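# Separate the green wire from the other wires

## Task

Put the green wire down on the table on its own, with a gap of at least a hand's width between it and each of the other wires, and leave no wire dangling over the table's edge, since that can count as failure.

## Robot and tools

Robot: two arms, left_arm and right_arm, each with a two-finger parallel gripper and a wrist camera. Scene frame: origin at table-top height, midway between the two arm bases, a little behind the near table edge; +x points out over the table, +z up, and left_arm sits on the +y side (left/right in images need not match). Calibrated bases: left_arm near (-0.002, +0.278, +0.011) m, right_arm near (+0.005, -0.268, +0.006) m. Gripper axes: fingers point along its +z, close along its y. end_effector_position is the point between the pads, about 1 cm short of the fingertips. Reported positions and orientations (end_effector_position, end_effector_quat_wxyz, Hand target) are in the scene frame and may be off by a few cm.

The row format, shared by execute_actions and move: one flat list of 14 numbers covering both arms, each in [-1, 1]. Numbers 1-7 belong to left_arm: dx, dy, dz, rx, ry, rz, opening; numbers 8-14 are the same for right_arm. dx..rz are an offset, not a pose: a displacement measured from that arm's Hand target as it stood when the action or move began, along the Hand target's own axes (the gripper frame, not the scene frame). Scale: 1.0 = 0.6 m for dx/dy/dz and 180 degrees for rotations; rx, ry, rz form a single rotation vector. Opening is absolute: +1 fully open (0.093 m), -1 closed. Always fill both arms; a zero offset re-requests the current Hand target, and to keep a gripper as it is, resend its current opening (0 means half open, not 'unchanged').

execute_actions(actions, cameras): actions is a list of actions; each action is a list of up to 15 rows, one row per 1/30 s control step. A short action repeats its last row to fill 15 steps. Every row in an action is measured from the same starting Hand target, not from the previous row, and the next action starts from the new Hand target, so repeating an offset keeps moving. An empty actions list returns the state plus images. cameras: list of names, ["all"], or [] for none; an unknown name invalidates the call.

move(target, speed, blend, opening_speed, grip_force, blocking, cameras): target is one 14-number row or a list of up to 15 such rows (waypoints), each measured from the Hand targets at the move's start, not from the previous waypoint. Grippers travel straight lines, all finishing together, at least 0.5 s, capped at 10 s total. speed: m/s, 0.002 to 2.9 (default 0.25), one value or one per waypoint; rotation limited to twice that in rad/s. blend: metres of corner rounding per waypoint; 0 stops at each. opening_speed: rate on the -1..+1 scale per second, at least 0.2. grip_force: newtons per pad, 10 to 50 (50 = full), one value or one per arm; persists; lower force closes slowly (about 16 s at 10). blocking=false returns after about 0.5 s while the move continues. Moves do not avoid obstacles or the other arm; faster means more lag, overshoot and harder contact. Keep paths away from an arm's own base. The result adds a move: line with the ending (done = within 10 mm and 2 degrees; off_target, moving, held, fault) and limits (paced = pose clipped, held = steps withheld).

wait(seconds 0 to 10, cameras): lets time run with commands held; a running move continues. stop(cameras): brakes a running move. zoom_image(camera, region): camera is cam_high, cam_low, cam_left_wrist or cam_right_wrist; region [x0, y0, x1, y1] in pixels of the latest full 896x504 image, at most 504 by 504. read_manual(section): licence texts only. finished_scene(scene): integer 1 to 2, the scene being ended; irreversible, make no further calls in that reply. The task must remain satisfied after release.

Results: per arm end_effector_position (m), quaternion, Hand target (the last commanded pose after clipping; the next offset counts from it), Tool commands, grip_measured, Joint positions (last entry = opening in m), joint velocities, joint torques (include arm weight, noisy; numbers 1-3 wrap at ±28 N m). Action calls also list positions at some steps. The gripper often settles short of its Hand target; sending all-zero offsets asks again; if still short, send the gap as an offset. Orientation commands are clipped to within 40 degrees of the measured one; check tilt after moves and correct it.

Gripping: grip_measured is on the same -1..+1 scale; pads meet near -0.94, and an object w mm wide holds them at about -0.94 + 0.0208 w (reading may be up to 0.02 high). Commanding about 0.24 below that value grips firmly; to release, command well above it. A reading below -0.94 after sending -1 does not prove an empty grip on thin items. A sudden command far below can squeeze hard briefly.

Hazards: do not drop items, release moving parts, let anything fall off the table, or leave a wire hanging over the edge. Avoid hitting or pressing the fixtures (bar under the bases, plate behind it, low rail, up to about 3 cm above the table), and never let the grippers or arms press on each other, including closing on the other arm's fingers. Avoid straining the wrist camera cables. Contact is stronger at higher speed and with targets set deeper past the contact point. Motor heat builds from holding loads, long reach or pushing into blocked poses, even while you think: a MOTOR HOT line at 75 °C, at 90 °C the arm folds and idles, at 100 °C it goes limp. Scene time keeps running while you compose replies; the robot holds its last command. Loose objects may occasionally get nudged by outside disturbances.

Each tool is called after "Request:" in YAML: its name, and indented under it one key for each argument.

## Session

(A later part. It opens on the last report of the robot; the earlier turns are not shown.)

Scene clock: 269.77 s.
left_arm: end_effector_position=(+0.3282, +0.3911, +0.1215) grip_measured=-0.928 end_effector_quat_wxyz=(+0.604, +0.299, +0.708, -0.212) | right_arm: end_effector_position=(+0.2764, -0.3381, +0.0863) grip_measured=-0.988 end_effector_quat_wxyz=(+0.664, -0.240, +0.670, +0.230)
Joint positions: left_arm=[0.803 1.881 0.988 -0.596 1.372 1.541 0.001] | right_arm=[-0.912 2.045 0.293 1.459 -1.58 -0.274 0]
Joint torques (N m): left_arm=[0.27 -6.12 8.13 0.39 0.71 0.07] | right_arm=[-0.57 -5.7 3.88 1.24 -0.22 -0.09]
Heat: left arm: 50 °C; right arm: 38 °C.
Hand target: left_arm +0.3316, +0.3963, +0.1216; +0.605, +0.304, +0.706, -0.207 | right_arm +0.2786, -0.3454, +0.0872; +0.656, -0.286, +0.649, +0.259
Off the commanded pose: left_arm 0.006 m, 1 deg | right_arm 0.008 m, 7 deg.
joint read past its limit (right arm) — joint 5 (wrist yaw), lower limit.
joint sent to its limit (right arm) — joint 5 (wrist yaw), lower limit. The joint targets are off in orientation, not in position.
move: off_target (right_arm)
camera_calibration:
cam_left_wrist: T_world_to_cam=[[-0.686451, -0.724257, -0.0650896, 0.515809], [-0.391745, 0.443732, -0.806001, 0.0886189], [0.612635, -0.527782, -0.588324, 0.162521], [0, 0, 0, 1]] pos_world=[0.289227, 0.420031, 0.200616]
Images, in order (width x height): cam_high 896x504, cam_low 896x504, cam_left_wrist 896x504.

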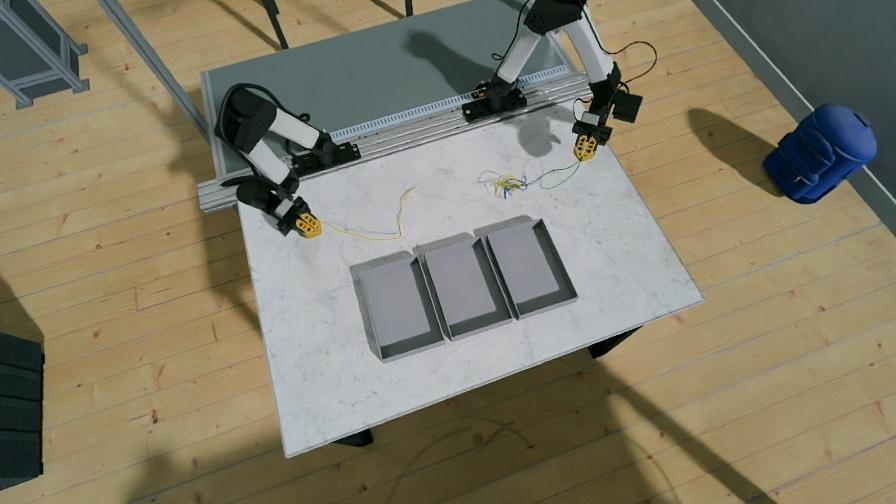

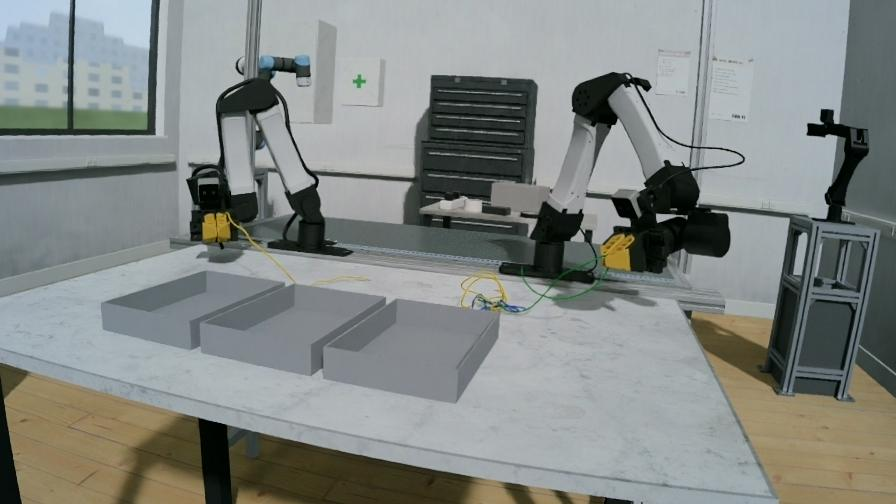

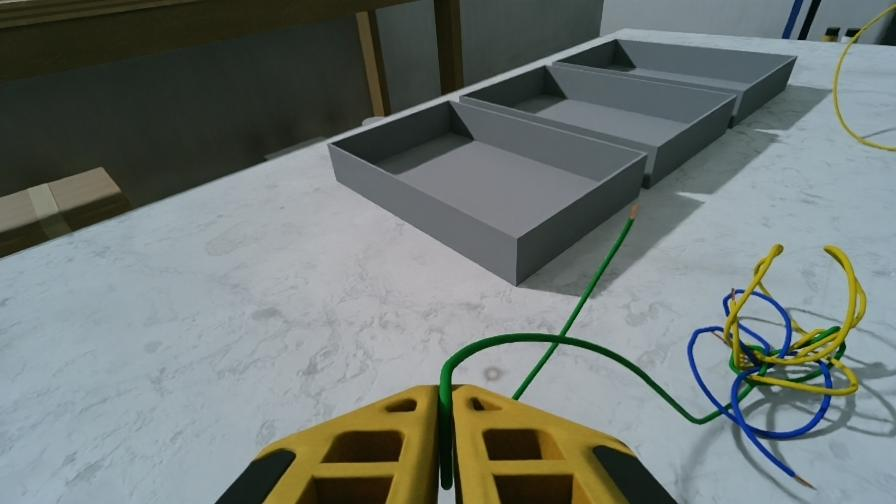

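Request:
move:
  target:
    - [0,0,0,0,0,0,-0.934775,0.075,0,0,0,0,0,-1]
    - [0,0,0,0,0,0,-0.934775,0.075,0,0,0,0,0,0.3]
  speed: 0.08
  opening_speed: 0.8
  cameras: ["cam_high","cam_right_wrist"]

Scene clock: 289.67 s.
left_arm: end_effector_position=(+0.3282, +0.3910, +0.1215) grip_measured=-0.928 end_effector_quat_wxyz=(+0.604, +0.299, +0.708, -0.212) | right_arm: end_effector_position=(+0.2784, -0.3416, +0.0426) grip_measured=+0.299 end_effector_quat_wxyz=(+0.662, -0.232, +0.672, +0.237)
Joint positions: left_arm=[0.803 1.881 0.988 -0.597 1.372 1.542 0.001] | right_arm=[-0.912 2.273 0.352 1.459 -1.58 -0.422 0.06]
Joint torques (N m): left_arm=[0.12 -6.22 8.06 0.42 0.74 0.04] | right_arm=[-0.51 -6.34 1.89 1.34 -0.3 -0.27]
Heat: left arm: 48 °C; right arm: 38 °C.
Hand target: left_arm +0.3315, +0.3962, +0.1216; +0.605, +0.303, +0.707, -0.206 | right_arm +0.2797, -0.3468, +0.0422; +0.656, -0.286, +0.649, +0.259
Off the commanded pose: left_arm 0.006 m, 1 deg | right_arm 0.005 m, 7 deg.
joint read past its limit (right arm) — joint 5 (wrist yaw), lower limit.
joint sent to its limit (right arm) — joint 5 (wrist yaw), lower limit. The joint targets are off in orientation, not in position.
move: off_target (right_arm); target 2's new opening was sent with right_arm's hand 0.005 m and 7 deg from that target
camera_calibration:
cam_right_wrist: T_world_to_cam=[[0.623165, -0.781756, -0.0228707, -0.441273], [-0.354373, -0.256173, -0.89933, 0.0888394], [0.697198, 0.568536, -0.436671, 0.10256], [0, 0, 0, 1]] pos_world=[0.234964, -0.380519, 0.114589]
Images, in order (width x height): cam_high 896x504, cam_right_wrist 896x504.

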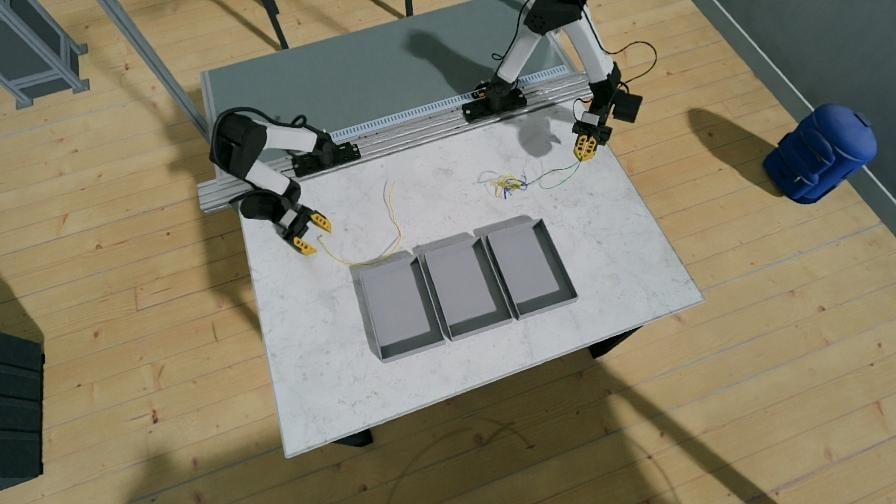

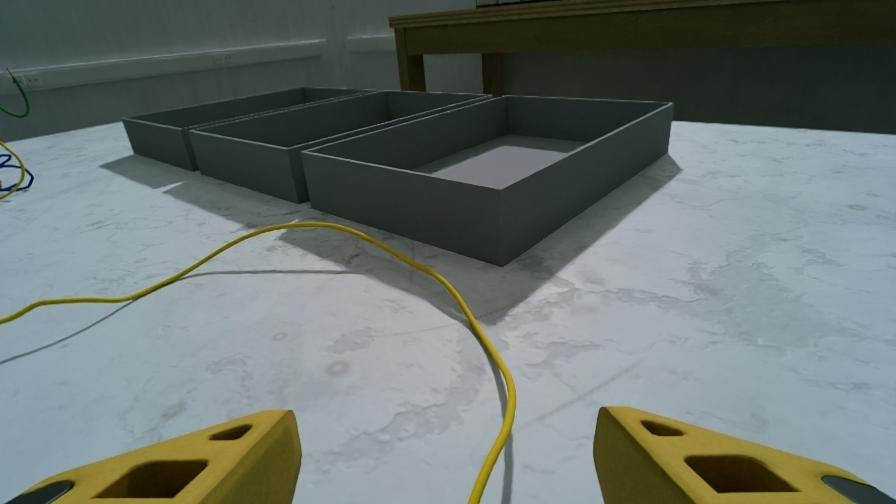

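Request:
move:
  target:
    - [-0.2,-0.05,0.03,0,0,0,-0.934775,-0.15,0,0,0,0,0,0.6]
    - [-0.428,-0.272,0.18,0.2,0,0,-0.934775,-0.397,0.242,0.292,-0.22,0,0,1]
  speed: [0.12,0.15]
  blend: 0.03
  cameras: ["all"]

Request:
zoom_image:
  camera: "cam_low"
  region: [330, 100, 600, 280]

Scene clock: 305.00 s.
left_arm: end_effector_position=(+0.3176, +0.1608, +0.3354) grip_measured=-0.928 end_effector_quat_wxyz=(+0.476, +0.470, +0.617, -0.414) | right_arm: end_effector_position=(+0.2872, -0.1136, +0.2669) grip_measured=+1.000 end_effector_quat_wxyz=(+0.514, -0.489, +0.525, +0.469)
Joint positions: left_arm=[0.132 1.608 1.558 -1.266 1.35 1.226 0.001] | right_arm=[-0.089 1.462 0.637 1.189 -1.569 0.364 0.093]
Joint torques (N m): left_arm=[-0.46 -4.81 10.21 0.7 0.88 0.08] | right_arm=[0.51 -4.23 9.09 0.97 0.39 0.05]
Heat: left arm: 48 °C; right arm: 38 °C.
Hand target: left_arm +0.3214, +0.1599, +0.3414; +0.482, +0.475, +0.608, -0.415 | right_arm +0.2937, -0.1127, +0.2736; +0.520, -0.491, +0.523, +0.463
Off the commanded pose: left_arm 0.007 m, 1 deg | right_arm 0.009 m, 1 deg.
move: done
camera_calibration:
cam_left_wrist: T_world_to_cam=[[-0.976792, -0.205323, 0.0609929, 0.322201], [-0.172381, 0.584556, -0.79283, 0.262319], [0.127133, -0.784943, -0.606384, 0.375008], [0, 0, 0, 1]] pos_world=[0.312266, 0.207175, 0.415721]
cam_right_wrist: T_world_to_cam=[[0.996462, -0.0840162, -0.00205509, -0.296947], [-0.0400196, -0.452861, -0.890683, 0.237181], [0.0739011, 0.887614, -0.454621, 0.284682], [0, 0, 0, 1]] pos_world=[0.28435, -0.170226, 0.340065]

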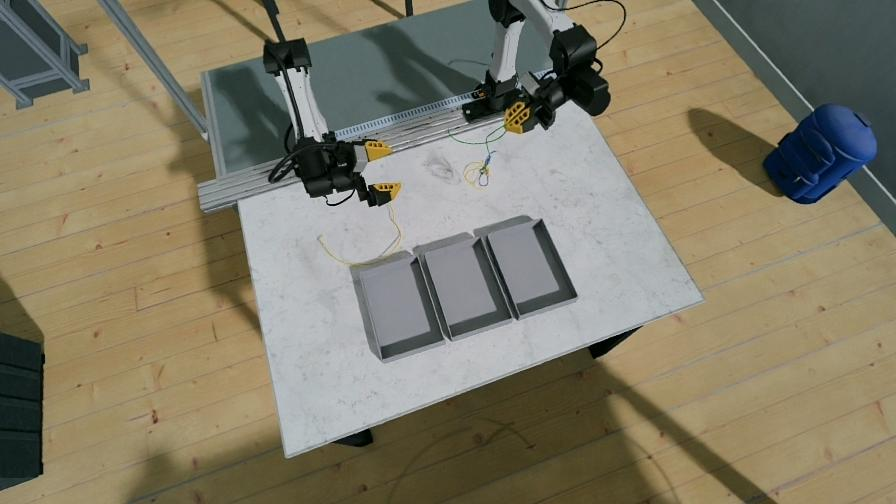

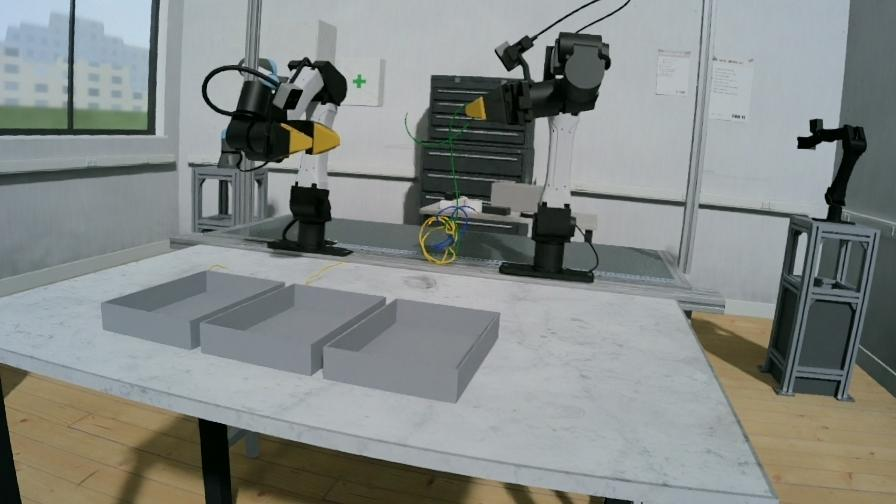

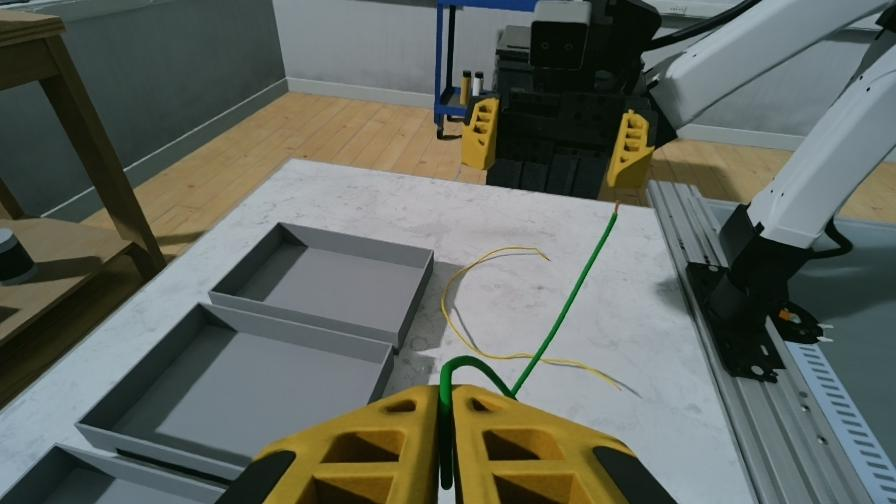

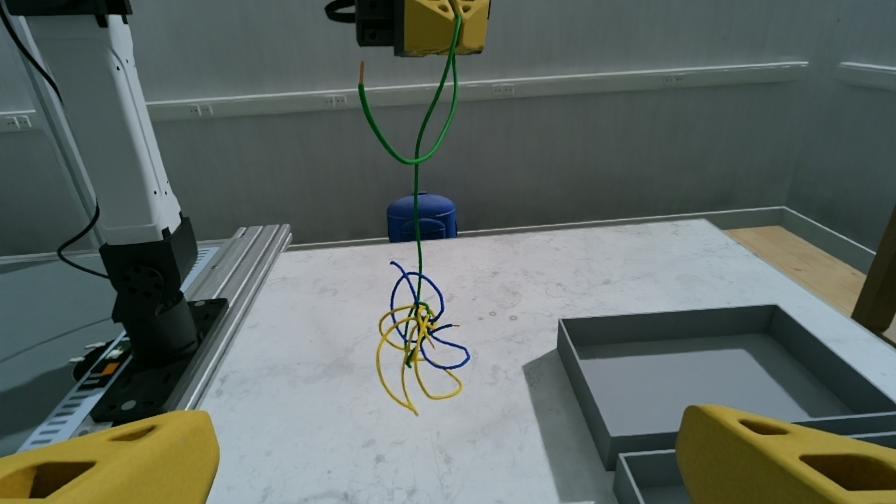

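Scaled by 1.867 from the camera's 896x504 image, which has a finer 1280x720 frame.

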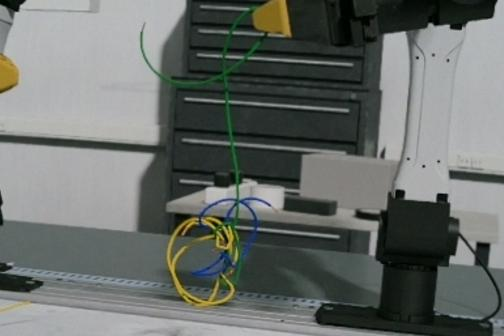

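Request:
zoom_image:
  camera: "cam_right_wrist"
  region: [350, 240, 510, 430]

Scaled by 2.653 from the camera's 896x504 image, which has a finer 1280x720 frame.

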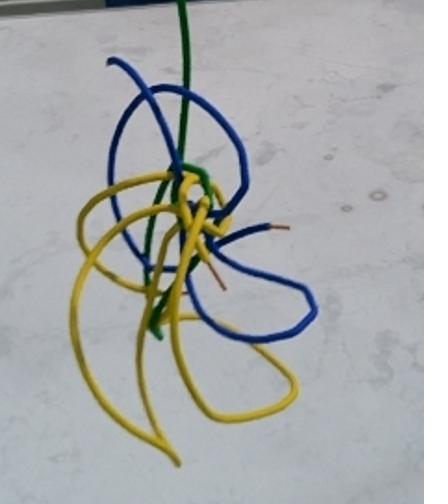

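Request:
move:
  target: [-0.131,-0.008,-0.025,0,0,0,-0.934775,0.22,0.013,0.188,0,0,0,1]
  speed: 0.15
  cameras: ["cam_right_wrist"]

Request:
zoom_image:
  camera: "cam_right_wrist"
  region: [300, 100, 640, 504]

Scene clock: 326.57 s.
left_arm: end_effector_position=(+0.3191, +0.1615, +0.4175) grip_measured=-0.928 end_effector_quat_wxyz=(+0.480, +0.468, +0.617, -0.413) | right_arm: end_effector_position=(+0.2978, -0.0043, +0.1391) grip_measured=+1.000 end_effector_quat_wxyz=(+0.512, -0.491, +0.527, +0.469)
Joint positions: left_arm=[0.132 1.726 2.032 -1.579 1.353 1.186 0.001] | right_arm=[0.307 1.89 0.565 1.309 -1.175 -0.013 0.093]
Joint torques (N m): left_arm=[-0.85 -5.29 8.98 0.72 0.82 0.07] | right_arm=[0.49 -6.2 4.64 1.7 0.12 -0.08]
Heat: left arm: 50 °C; right arm: 37 °C.
Hand target: left_arm +0.3204, +0.1594, +0.4215; +0.482, +0.475, +0.608, -0.415 | right_arm +0.2993, -0.0039, +0.1383; +0.520, -0.491, +0.523, +0.463
Off the commanded pose: left_arm 0.005 m, 1 deg | right_arm 0.002 m, 1 deg.
joint sent to its limit (left arm) — joint 4 (wrist pitch), lower limit. The joint targets still meet the commanded pose.
move: done
camera_calibration:
cam_right_wrist: T_world_to_cam=[[0.996604, -0.0822631, -0.0035035, -0.298376], [-0.0410016, -0.458929, -0.887526, 0.173053], [0.0714028, 0.884656, -0.460744, 0.130445], [0, 0, 0, 1]] pos_world=[0.295145, -0.0605255, 0.212645]
Images, in order (width x height): cam_right_wrist 896x504.

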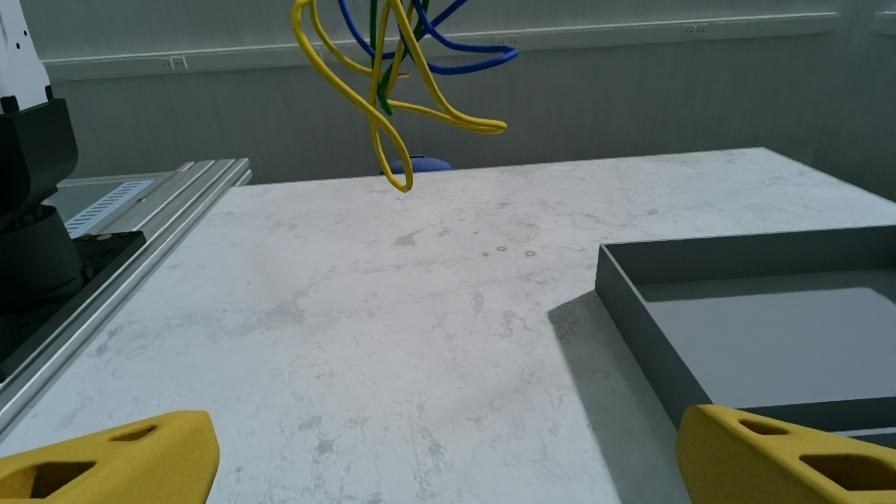

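Scaled by 1.248 from the camera's 896x504 image, which has a finer 1280x720 frame.

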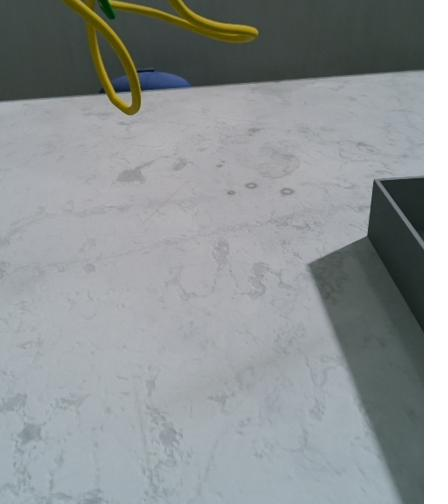

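Request:
move:
  target:
    - [0,0,0,0,0,0,-0.934775,-0.037,0.014,0.228,0,0,0,1]
    - [0,0,0,0,0,0,-0.934775,-0.037,0.014,0.228,0,0,0,-1]
  speed: 0.15
  opening_speed: 1.2
  cameras: ["cam_right_wrist"]

Scene clock: 342.37 s.
left_arm: end_effector_position=(+0.3191, +0.1615, +0.4175) grip_measured=-0.928 end_effector_quat_wxyz=(+0.480, +0.468, +0.617, -0.413) | right_arm: end_effector_position=(+0.2947, +0.1297, +0.1533) grip_measured=-0.986 end_effector_quat_wxyz=(+0.513, -0.494, +0.524, +0.468)
Joint positions: left_arm=[0.132 1.726 2.032 -1.579 1.353 1.186 0.001] | right_arm=[0.672 1.981 0.848 1.124 -0.814 -0.013 0]
Joint torques (N m): left_arm=[-0.84 -5.37 8.94 0.73 0.84 0.06] | right_arm=[-0.06 -8.27 8.13 1.6 0.12 0.01]
Heat: left arm: 51 °C; right arm: 38 °C.
Hand target: left_arm +0.3204, +0.1594, +0.4215; +0.482, +0.475, +0.608, -0.415 | right_arm +0.3025, +0.1337, +0.1561; +0.520, -0.491, +0.523, +0.463
Off the commanded pose: left_arm 0.005 m, 1 deg | right_arm 0.009 m, 1 deg.
joint sent to its limit (left arm) — joint 4 (wrist pitch), lower limit. The joint targets still meet the commanded pose.
move: done
camera_calibration:
cam_right_wrist: T_world_to_cam=[[0.996929, -0.0781836, 0.00443972, -0.286096], [-0.0321065, -0.459789, -0.887448, 0.24452], [0.0714252, 0.88458, -0.460887, 0.0186294], [0, 0, 0, 1]] pos_world=[0.291737, 0.0735805, 0.226855]
Images, in order (width x height): cam_right_wrist 896x504.

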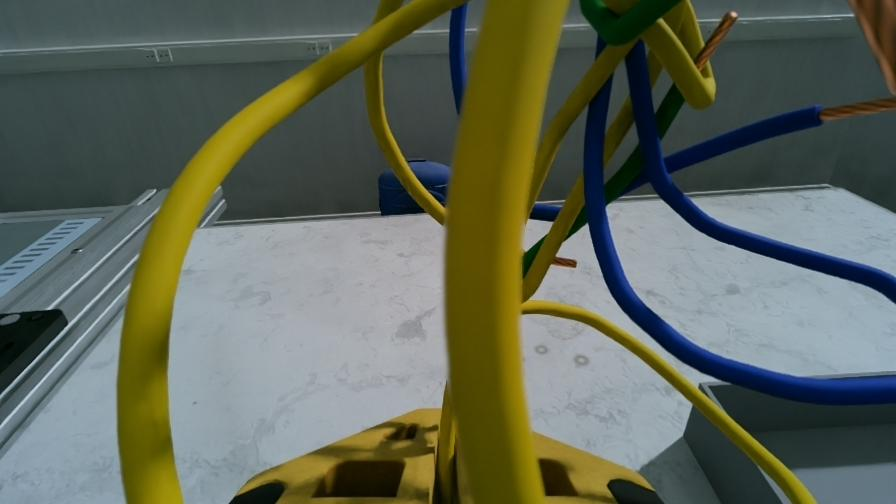

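Request:
move:
  target: [0,0,0,0,0,0,-0.934775,0.1,0.04,-0.3,0,0,0,-1]
  speed: 0.12
  cameras: ["cam_low","cam_high"]

Request:
zoom_image:
  camera: "cam_low"
  region: [280, 60, 600, 280]

Request:
zoom_image:
  camera: "cam_high"
  region: [340, 60, 580, 260]

Scene clock: 352.07 s.
left_arm: end_effector_position=(+0.3182, +0.1600, +0.4145) grip_measured=-0.928 end_effector_quat_wxyz=(+0.472, +0.468, +0.622, -0.413) | right_arm: end_effector_position=(+0.2673, -0.0411, +0.1001) grip_measured=-0.986 end_effector_quat_wxyz=(+0.502, -0.487, +0.540, +0.468)
Joint positions: left_arm=[0.126 1.727 2.032 -1.591 1.34 1.188 0.001] | right_arm=[0.214 1.981 0.391 1.507 -1.26 -0.053 0]
Joint torques (N m): left_arm=[-0.2 -5.6 8.75 0.88 0.96 0.07] | right_arm=[-1.18 -5.94 2.04 1.88 -0.21 -0.18]
Heat: left arm: 51 °C; right arm: 39 °C.
Hand target: left_arm +0.3204, +0.1594, +0.4215; +0.482, +0.475, +0.608, -0.415 | right_arm +0.2640, -0.0453, +0.1008; +0.520, -0.491, +0.523, +0.463
Off the commanded pose: left_arm 0.007 m, 2 deg | right_arm 0.005 m, 3 deg.
joint read past its limit (left arm) — joint 4 (wrist pitch), lower limit.
joint sent to its limit (left arm) — joint 4 (wrist pitch), lower limit. The joint targets still meet the commanded pose.
joint sent to its limit (right arm) — joint 4 (wrist pitch), upper limit. The joint targets still meet the commanded pose.
move: off_target (right_arm)
Images, in order (width x height): cam_high 896x504, cam_low 896x504.

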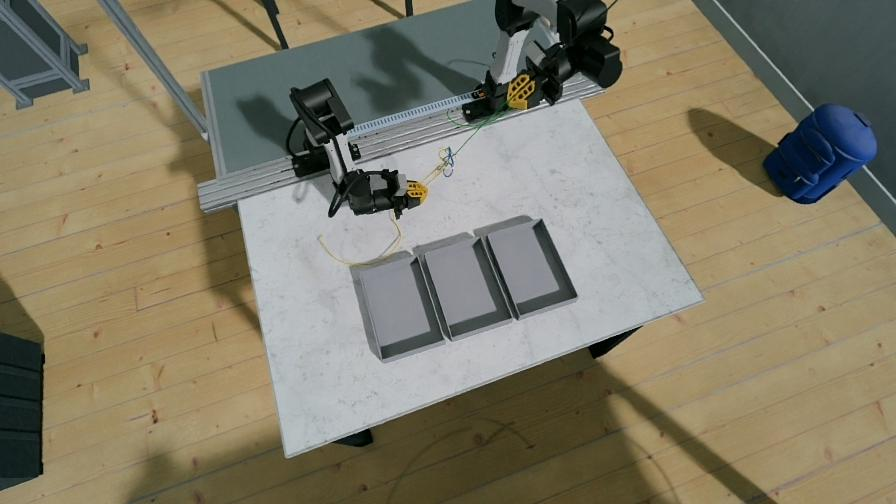

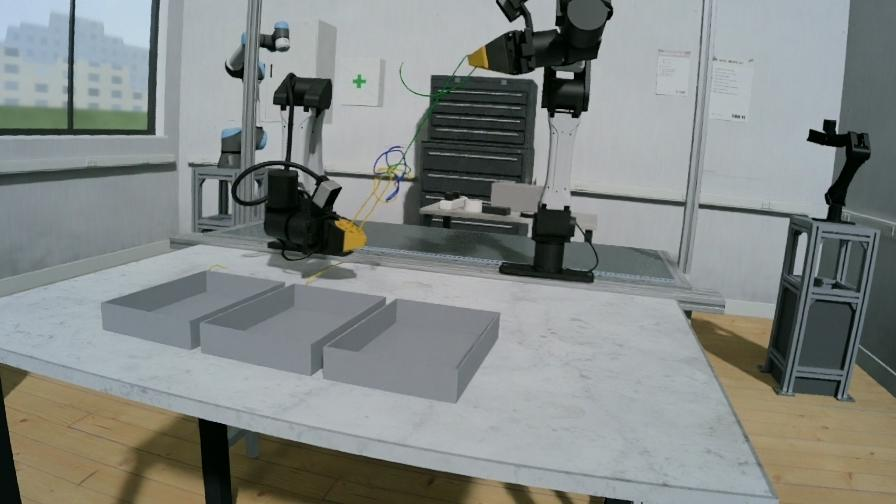

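Scaled by 1.575 from the camera's 896x504 image, which has a finer 1280x720 frame.

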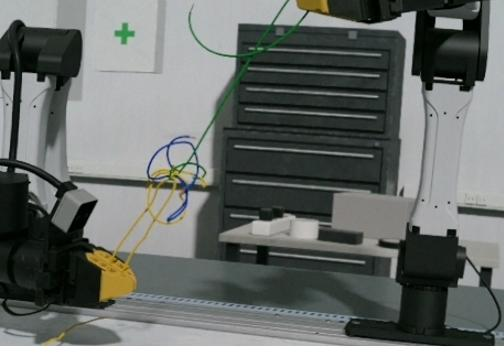

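Scaled by 2.100 from the camera's 896x504 image, which has a finer 1280x720 frame.

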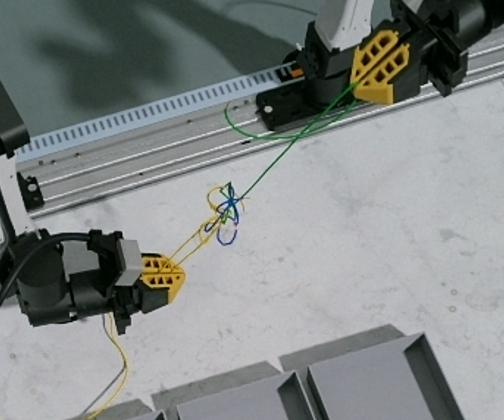

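Request:
move:
  target: [0.386,0.083,-0.257,-0.2,0,0,-0.934775,0,0,0,0,0,0,-1]
  speed: 0.12
  cameras: ["cam_low","cam_high"]

Request:
zoom_image:
  camera: "cam_low"
  region: [280, 100, 650, 300]

Request:
zoom_image:
  camera: "cam_high"
  region: [360, 80, 600, 280]

Scene clock: 364.63 s.
left_arm: end_effector_position=(+0.3224, +0.3606, +0.2179) grip_measured=-0.928 end_effector_quat_wxyz=(+0.598, +0.301, +0.712, -0.211) | right_arm: end_effector_position=(+0.2672, -0.0411, +0.1002) grip_measured=-0.986 end_effector_quat_wxyz=(+0.502, -0.487, +0.540, +0.469)
Joint positions: left_arm=[0.737 1.553 1.026 -0.69 1.343 1.26 0.001] | right_arm=[0.214 1.981 0.391 1.507 -1.26 -0.053 0]
Joint torques (N m): left_arm=[0.2 -7.58 5.98 1.09 0.82 -0.11] | right_arm=[-0.92 -5.98 1.92 1.88 -0.12 -0.11]
Heat: left arm: 50 °C; right arm: 40 °C.
Hand target: left_arm +0.3200, +0.3593, +0.2217; +0.605, +0.303, +0.707, -0.206 | right_arm +0.2640, -0.0453, +0.1008; +0.520, -0.491, +0.523, +0.463
Off the commanded pose: left_arm 0.005 m, 1 deg | right_arm 0.005 m, 3 deg.
joint sent to its limit (right arm) — joint 4 (wrist pitch), upper limit. The joint targets still meet the commanded pose.
move: off_target (right_arm)
Images, in order (width x height): cam_high 896x504, cam_low 896x504.

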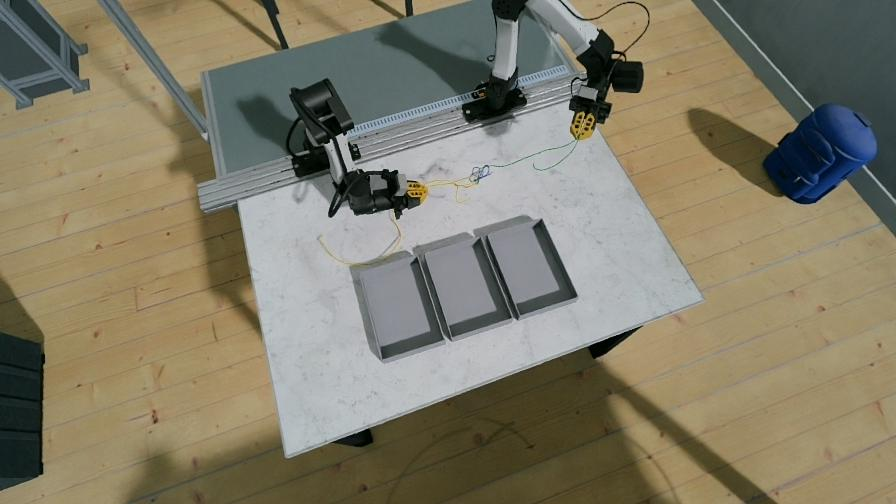

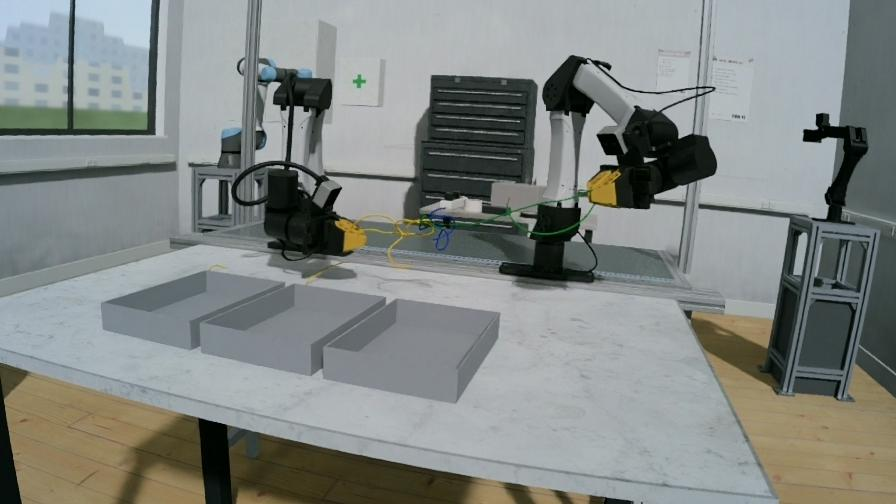

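Scaled by 1.362 from the camera's 896x504 image, which has a finer 1280x720 frame.

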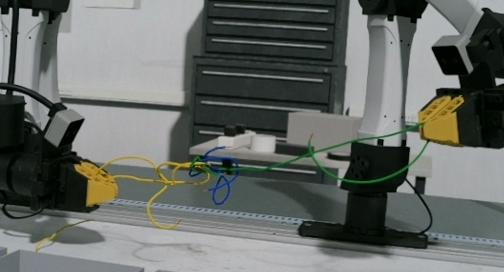

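Scaled by 2.100 from the camera's 896x504 image, which has a finer 1280x720 frame.

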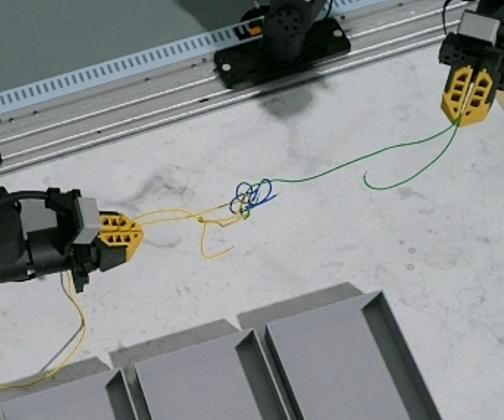

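Request:
move:
  target: [0,0,0,0,0,0,-0.934775,0.05,-0.085,-0.394,0.22,0,0,-1]
  speed: 0.12
  cameras: ["cam_low","cam_high"]

Request:
zoom_image:
  camera: "cam_low"
  region: [200, 100, 650, 300]

Request:
zoom_image:
  camera: "cam_high"
  region: [300, 80, 600, 280]

Scene clock: 376.50 s.
left_arm: end_effector_position=(+0.3231, +0.3614, +0.2187) grip_measured=-0.928 end_effector_quat_wxyz=(+0.600, +0.302, +0.710, -0.210) | right_arm: end_effector_position=(+0.2920, -0.2822, +0.0749) grip_measured=-0.986 end_effector_quat_wxyz=(+0.631, -0.268, +0.672, +0.279)
Joint positions: left_arm=[0.737 1.553 1.026 -0.679 1.346 1.254 0.001] | right_arm=[-0.687 2.07 0.261 1.505 -1.471 -0.238 0]
Joint torques (N m): left_arm=[0.05 -7.73 5.9 1.07 0.79 -0.11] | right_arm=[-0.61 -5.22 3.07 1.8 -0.29 -0.16]
Heat: left arm: 49 °C; right arm: 40 °C.
Hand target: left_arm +0.3200, +0.3592, +0.2217; +0.605, +0.303, +0.707, -0.207 | right_arm +0.2947, -0.2861, +0.0791; +0.656, -0.286, +0.649, +0.259
Off the commanded pose: left_arm 0.005 m, 1 deg | right_arm 0.006 m, 5 deg.
joint sent to its limit (right arm) — joint 4 (wrist pitch), upper limit. The joint targets still meet the commanded pose.
move: off_target (right_arm)
Images, in order (width x height): cam_high 896x504, cam_low 896x504.

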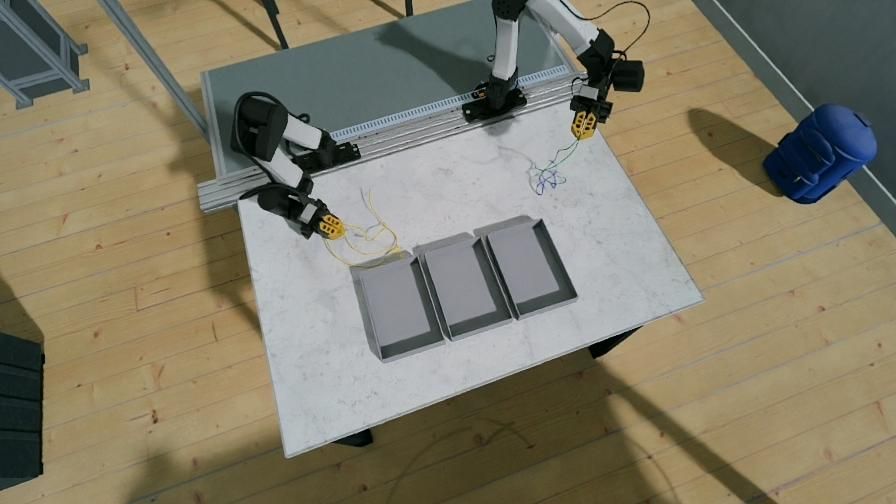

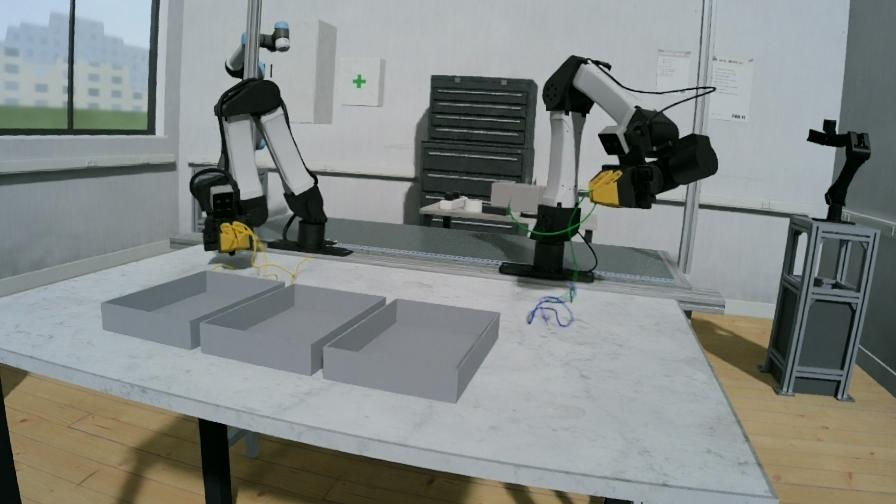

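Scaled by 1.120 from the camera's 896x504 image, which has a finer 1280x720 frame.

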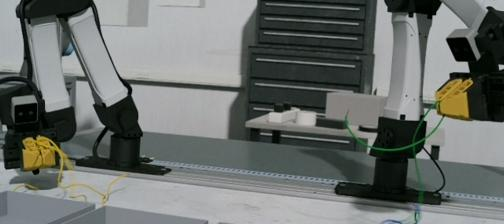

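Scaled by 1.680 from the camera's 896x504 image, which has a finer 1280x720 frame.

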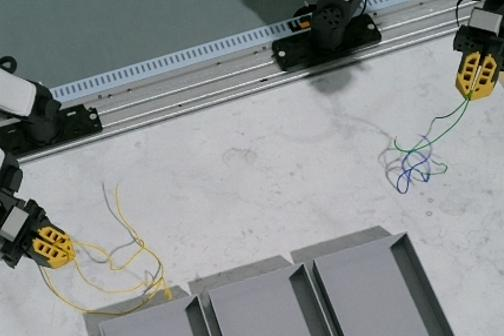

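Request:
move:
  target:
    - [0,0,0,0,0,0,-0.934775,0.055,0,0,0,0,0,-1]
    - [-0.1,-0.03,0.02,0,0,0,-0.934775,0.055,0,0,0,0,0,0.5]
    - [-0.2,-0.11,0.08,0.1,0,0,-0.934775,-0.09,0,0,0,0,0,0.5]
    - [-0.386,-0.219,0.158,0.2,0,0,-0.934775,-0.135,0.309,0.318,-0.22,0,0,1]
  speed: [0.12,0.12,0.15,0.2]
  blend: [0,0,0.03,0]
  cameras: ["cam_low","cam_high","cam_right_wrist"]

Request:
zoom_image:
  camera: "cam_right_wrist"
  region: [300, 0, 600, 300]

Scene clock: 402.00 s.
left_arm: end_effector_position=(+0.3178, +0.1609, +0.4180) grip_measured=-0.928 end_effector_quat_wxyz=(+0.480, +0.469, +0.616, -0.412) | right_arm: end_effector_position=(+0.2874, -0.0196, +0.1494) grip_measured=+1.000 end_effector_quat_wxyz=(+0.510, -0.487, +0.528, +0.473)
Joint positions: left_arm=[0.13 1.721 2.029 -1.579 1.353 1.187 0.001] | right_arm=[0.266 1.813 0.512 1.296 -1.217 0.007 0.093]
Joint torques (N m): left_arm=[-0.66 -5.27 8.84 0.74 0.81 0.07] | right_arm=[0.29 -6.16 6.74 1.48 0.14 -0.16]
Heat: left arm: 48 °C; right arm: 41 °C.
Hand target: left_arm +0.3196, +0.1595, +0.4216; +0.482, +0.475, +0.608, -0.415 | right_arm +0.2949, -0.0176, +0.1517; +0.520, -0.492, +0.523, +0.463
Off the commanded pose: left_arm 0.004 m, 1 deg | right_arm 0.008 m, 2 deg.
joint sent to its limit (left arm) — joint 4 (wrist pitch), lower limit. The joint targets still meet the commanded pose.
move: done; target 2's new opening was sent with right_arm's hand 0.006 m and 5 deg from that target
camera_calibration:
cam_right_wrist: T_world_to_cam=[[0.996545, -0.0818701, -0.0139606, -0.287686], [-0.0497928, -0.454431, -0.889389, 0.177595], [0.0664702, 0.887012, -0.456938, 0.150364], [0, 0, 0, 1]] pos_world=[0.28554, -0.0762232, 0.222642]
Images, in order (width x height): cam_high 896x504, cam_low 896x504, cam_right_wrist 896x504.

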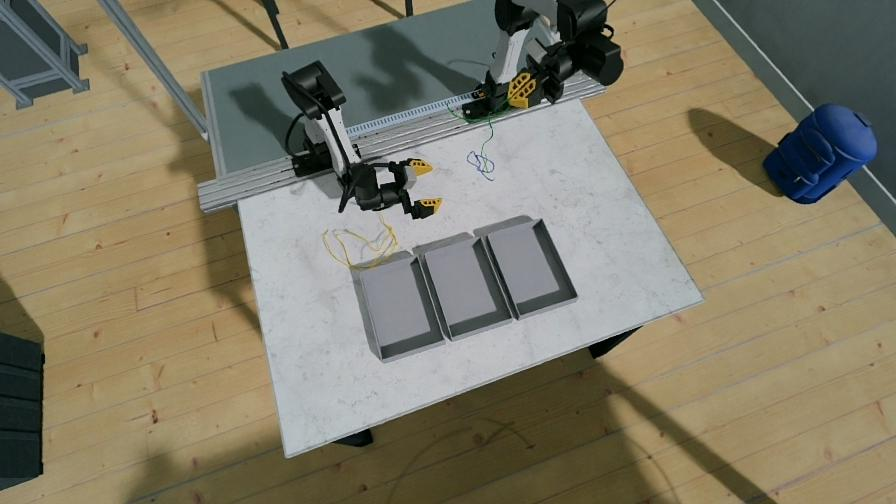

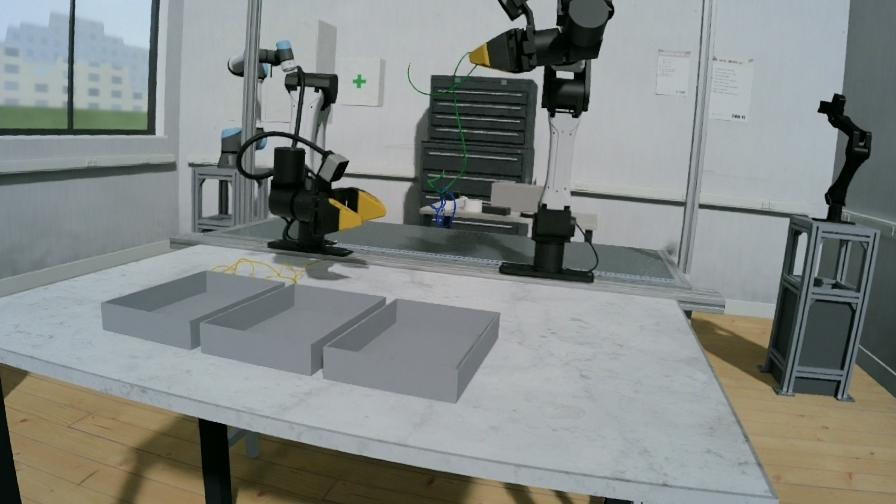

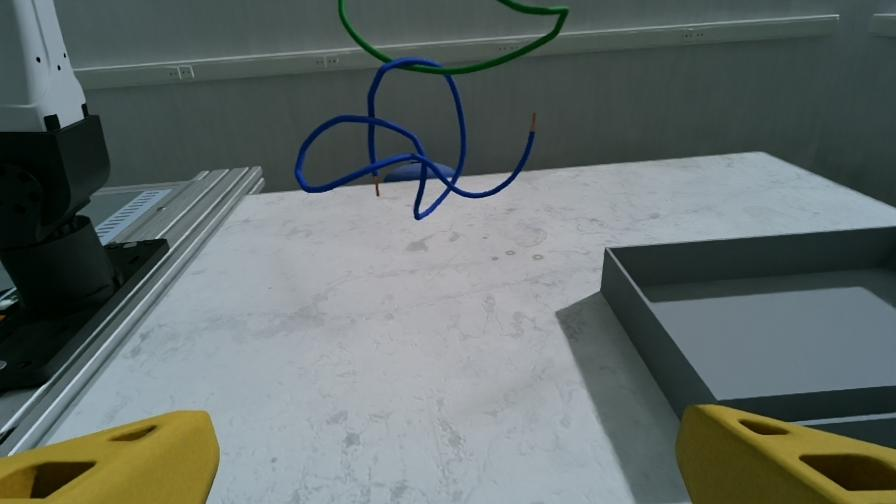

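Scaled by 1.680 from the camera's 896x504 image, which has a finer 1280x720 frame.

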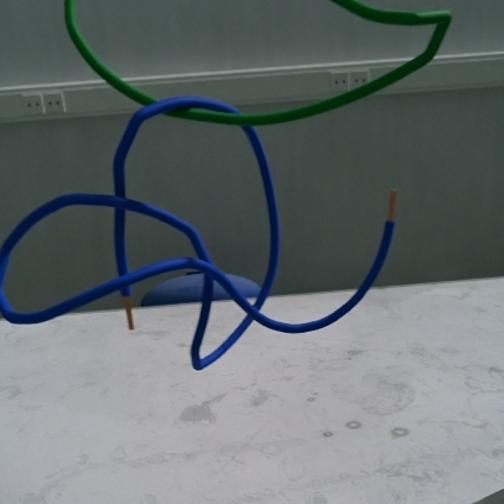

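Request:
move:
  target:
    - [0,0,0,0,0,0,-0.934775,-0.007,0.03,0.25,0,0,0,1]
    - [0,0,0,0,0,0,-0.934775,-0.007,0.03,0.25,0,0,0,-1]
    - [0,0,0,0,0,0,-0.934775,0.12,0.03,0.1,0,0,0,-1]
    - [0,0,0,0,0,0,-0.934775,0.17,0.03,-0.2,0,0,0,-1]
  speed: [0.15,0.15,0.15,0.15]
  blend: [0,0,0.03,0]
  opening_speed: 1.5
  cameras: ["cam_low","cam_high","cam_right_wrist"]

Request:
zoom_image:
  camera: "cam_low"
  region: [200, 60, 650, 300]

Scene clock: 425.00 s.
left_arm: end_effector_position=(+0.3174, +0.1607, +0.4179) grip_measured=-0.928 end_effector_quat_wxyz=(+0.479, +0.468, +0.617, -0.413) | right_arm: end_effector_position=(+0.2726, -0.1372, +0.0527) grip_measured=-0.986 end_effector_quat_wxyz=(+0.530, -0.468, +0.545, +0.451)
Joint positions: left_arm=[0.13 1.721 2.029 -1.582 1.353 1.187 0.001] | right_arm=[-0.16 2.208 0.386 1.483 -1.565 -0.333 0]
Joint torques (N m): left_arm=[-0.68 -5.37 8.72 0.77 0.83 0.11] | right_arm=[-0.29 -7.01 0.94 1.36 -0.35 -0.22]
Heat: left arm: 50 °C; right arm: 41 °C.
Hand target: left_arm +0.3196, +0.1596, +0.4216; +0.482, +0.475, +0.608, -0.415 | right_arm +0.2690, -0.1387, +0.0529; +0.521, -0.492, +0.522, +0.463
Off the commanded pose: left_arm 0.004 m, 1 deg | right_arm 0.004 m, 4 deg.
joint sent to its limit (left arm) — joint 4 (wrist pitch), lower limit. The joint targets still meet the commanded pose.
joint sent to its limit (right arm) — joint 5 (wrist yaw), lower limit. The joint targets are off in orientation, not in position.
move: off_target (right_arm)
camera_calibration:
cam_right_wrist: T_world_to_cam=[[0.987334, -0.158534, -0.00625035, -0.292229], [-0.0778197, -0.449571, -0.889848, 0.0458351], [0.138261, 0.879064, -0.456214, 0.190689], [0, 0, 0, 1]] pos_world=[0.265729, -0.19335, 0.125955]
Images, in order (width x height): cam_high 896x504, cam_low 896x504, cam_right_wrist 896x504.

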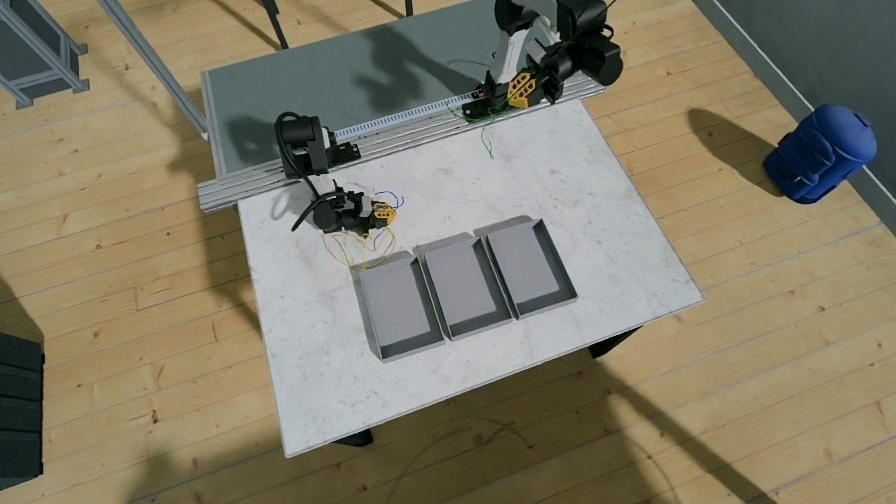

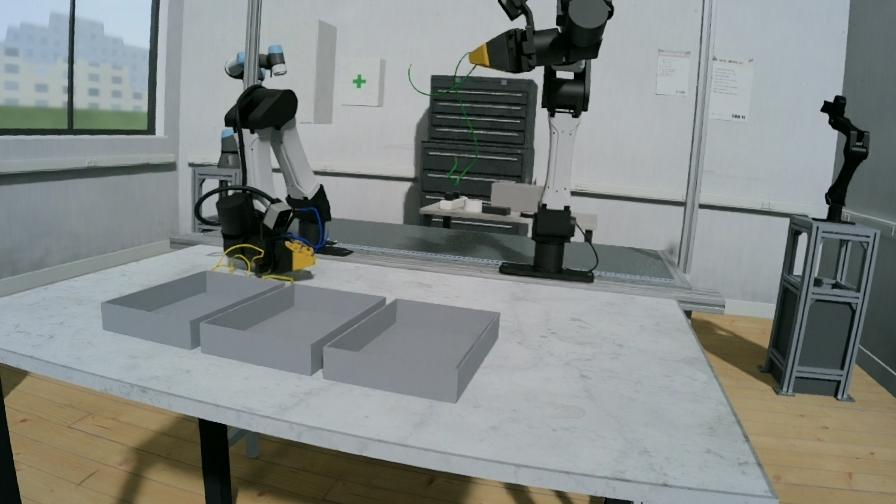

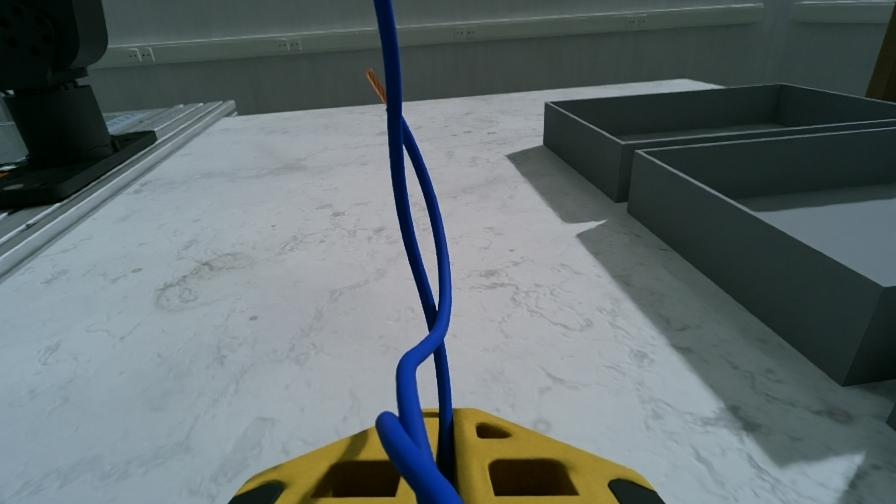

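Scaled by 1.120 from the camera's 896x504 image, which has a finer 1280x720 frame.

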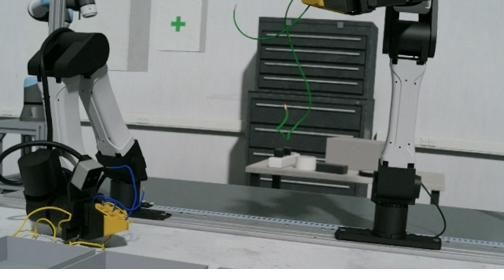

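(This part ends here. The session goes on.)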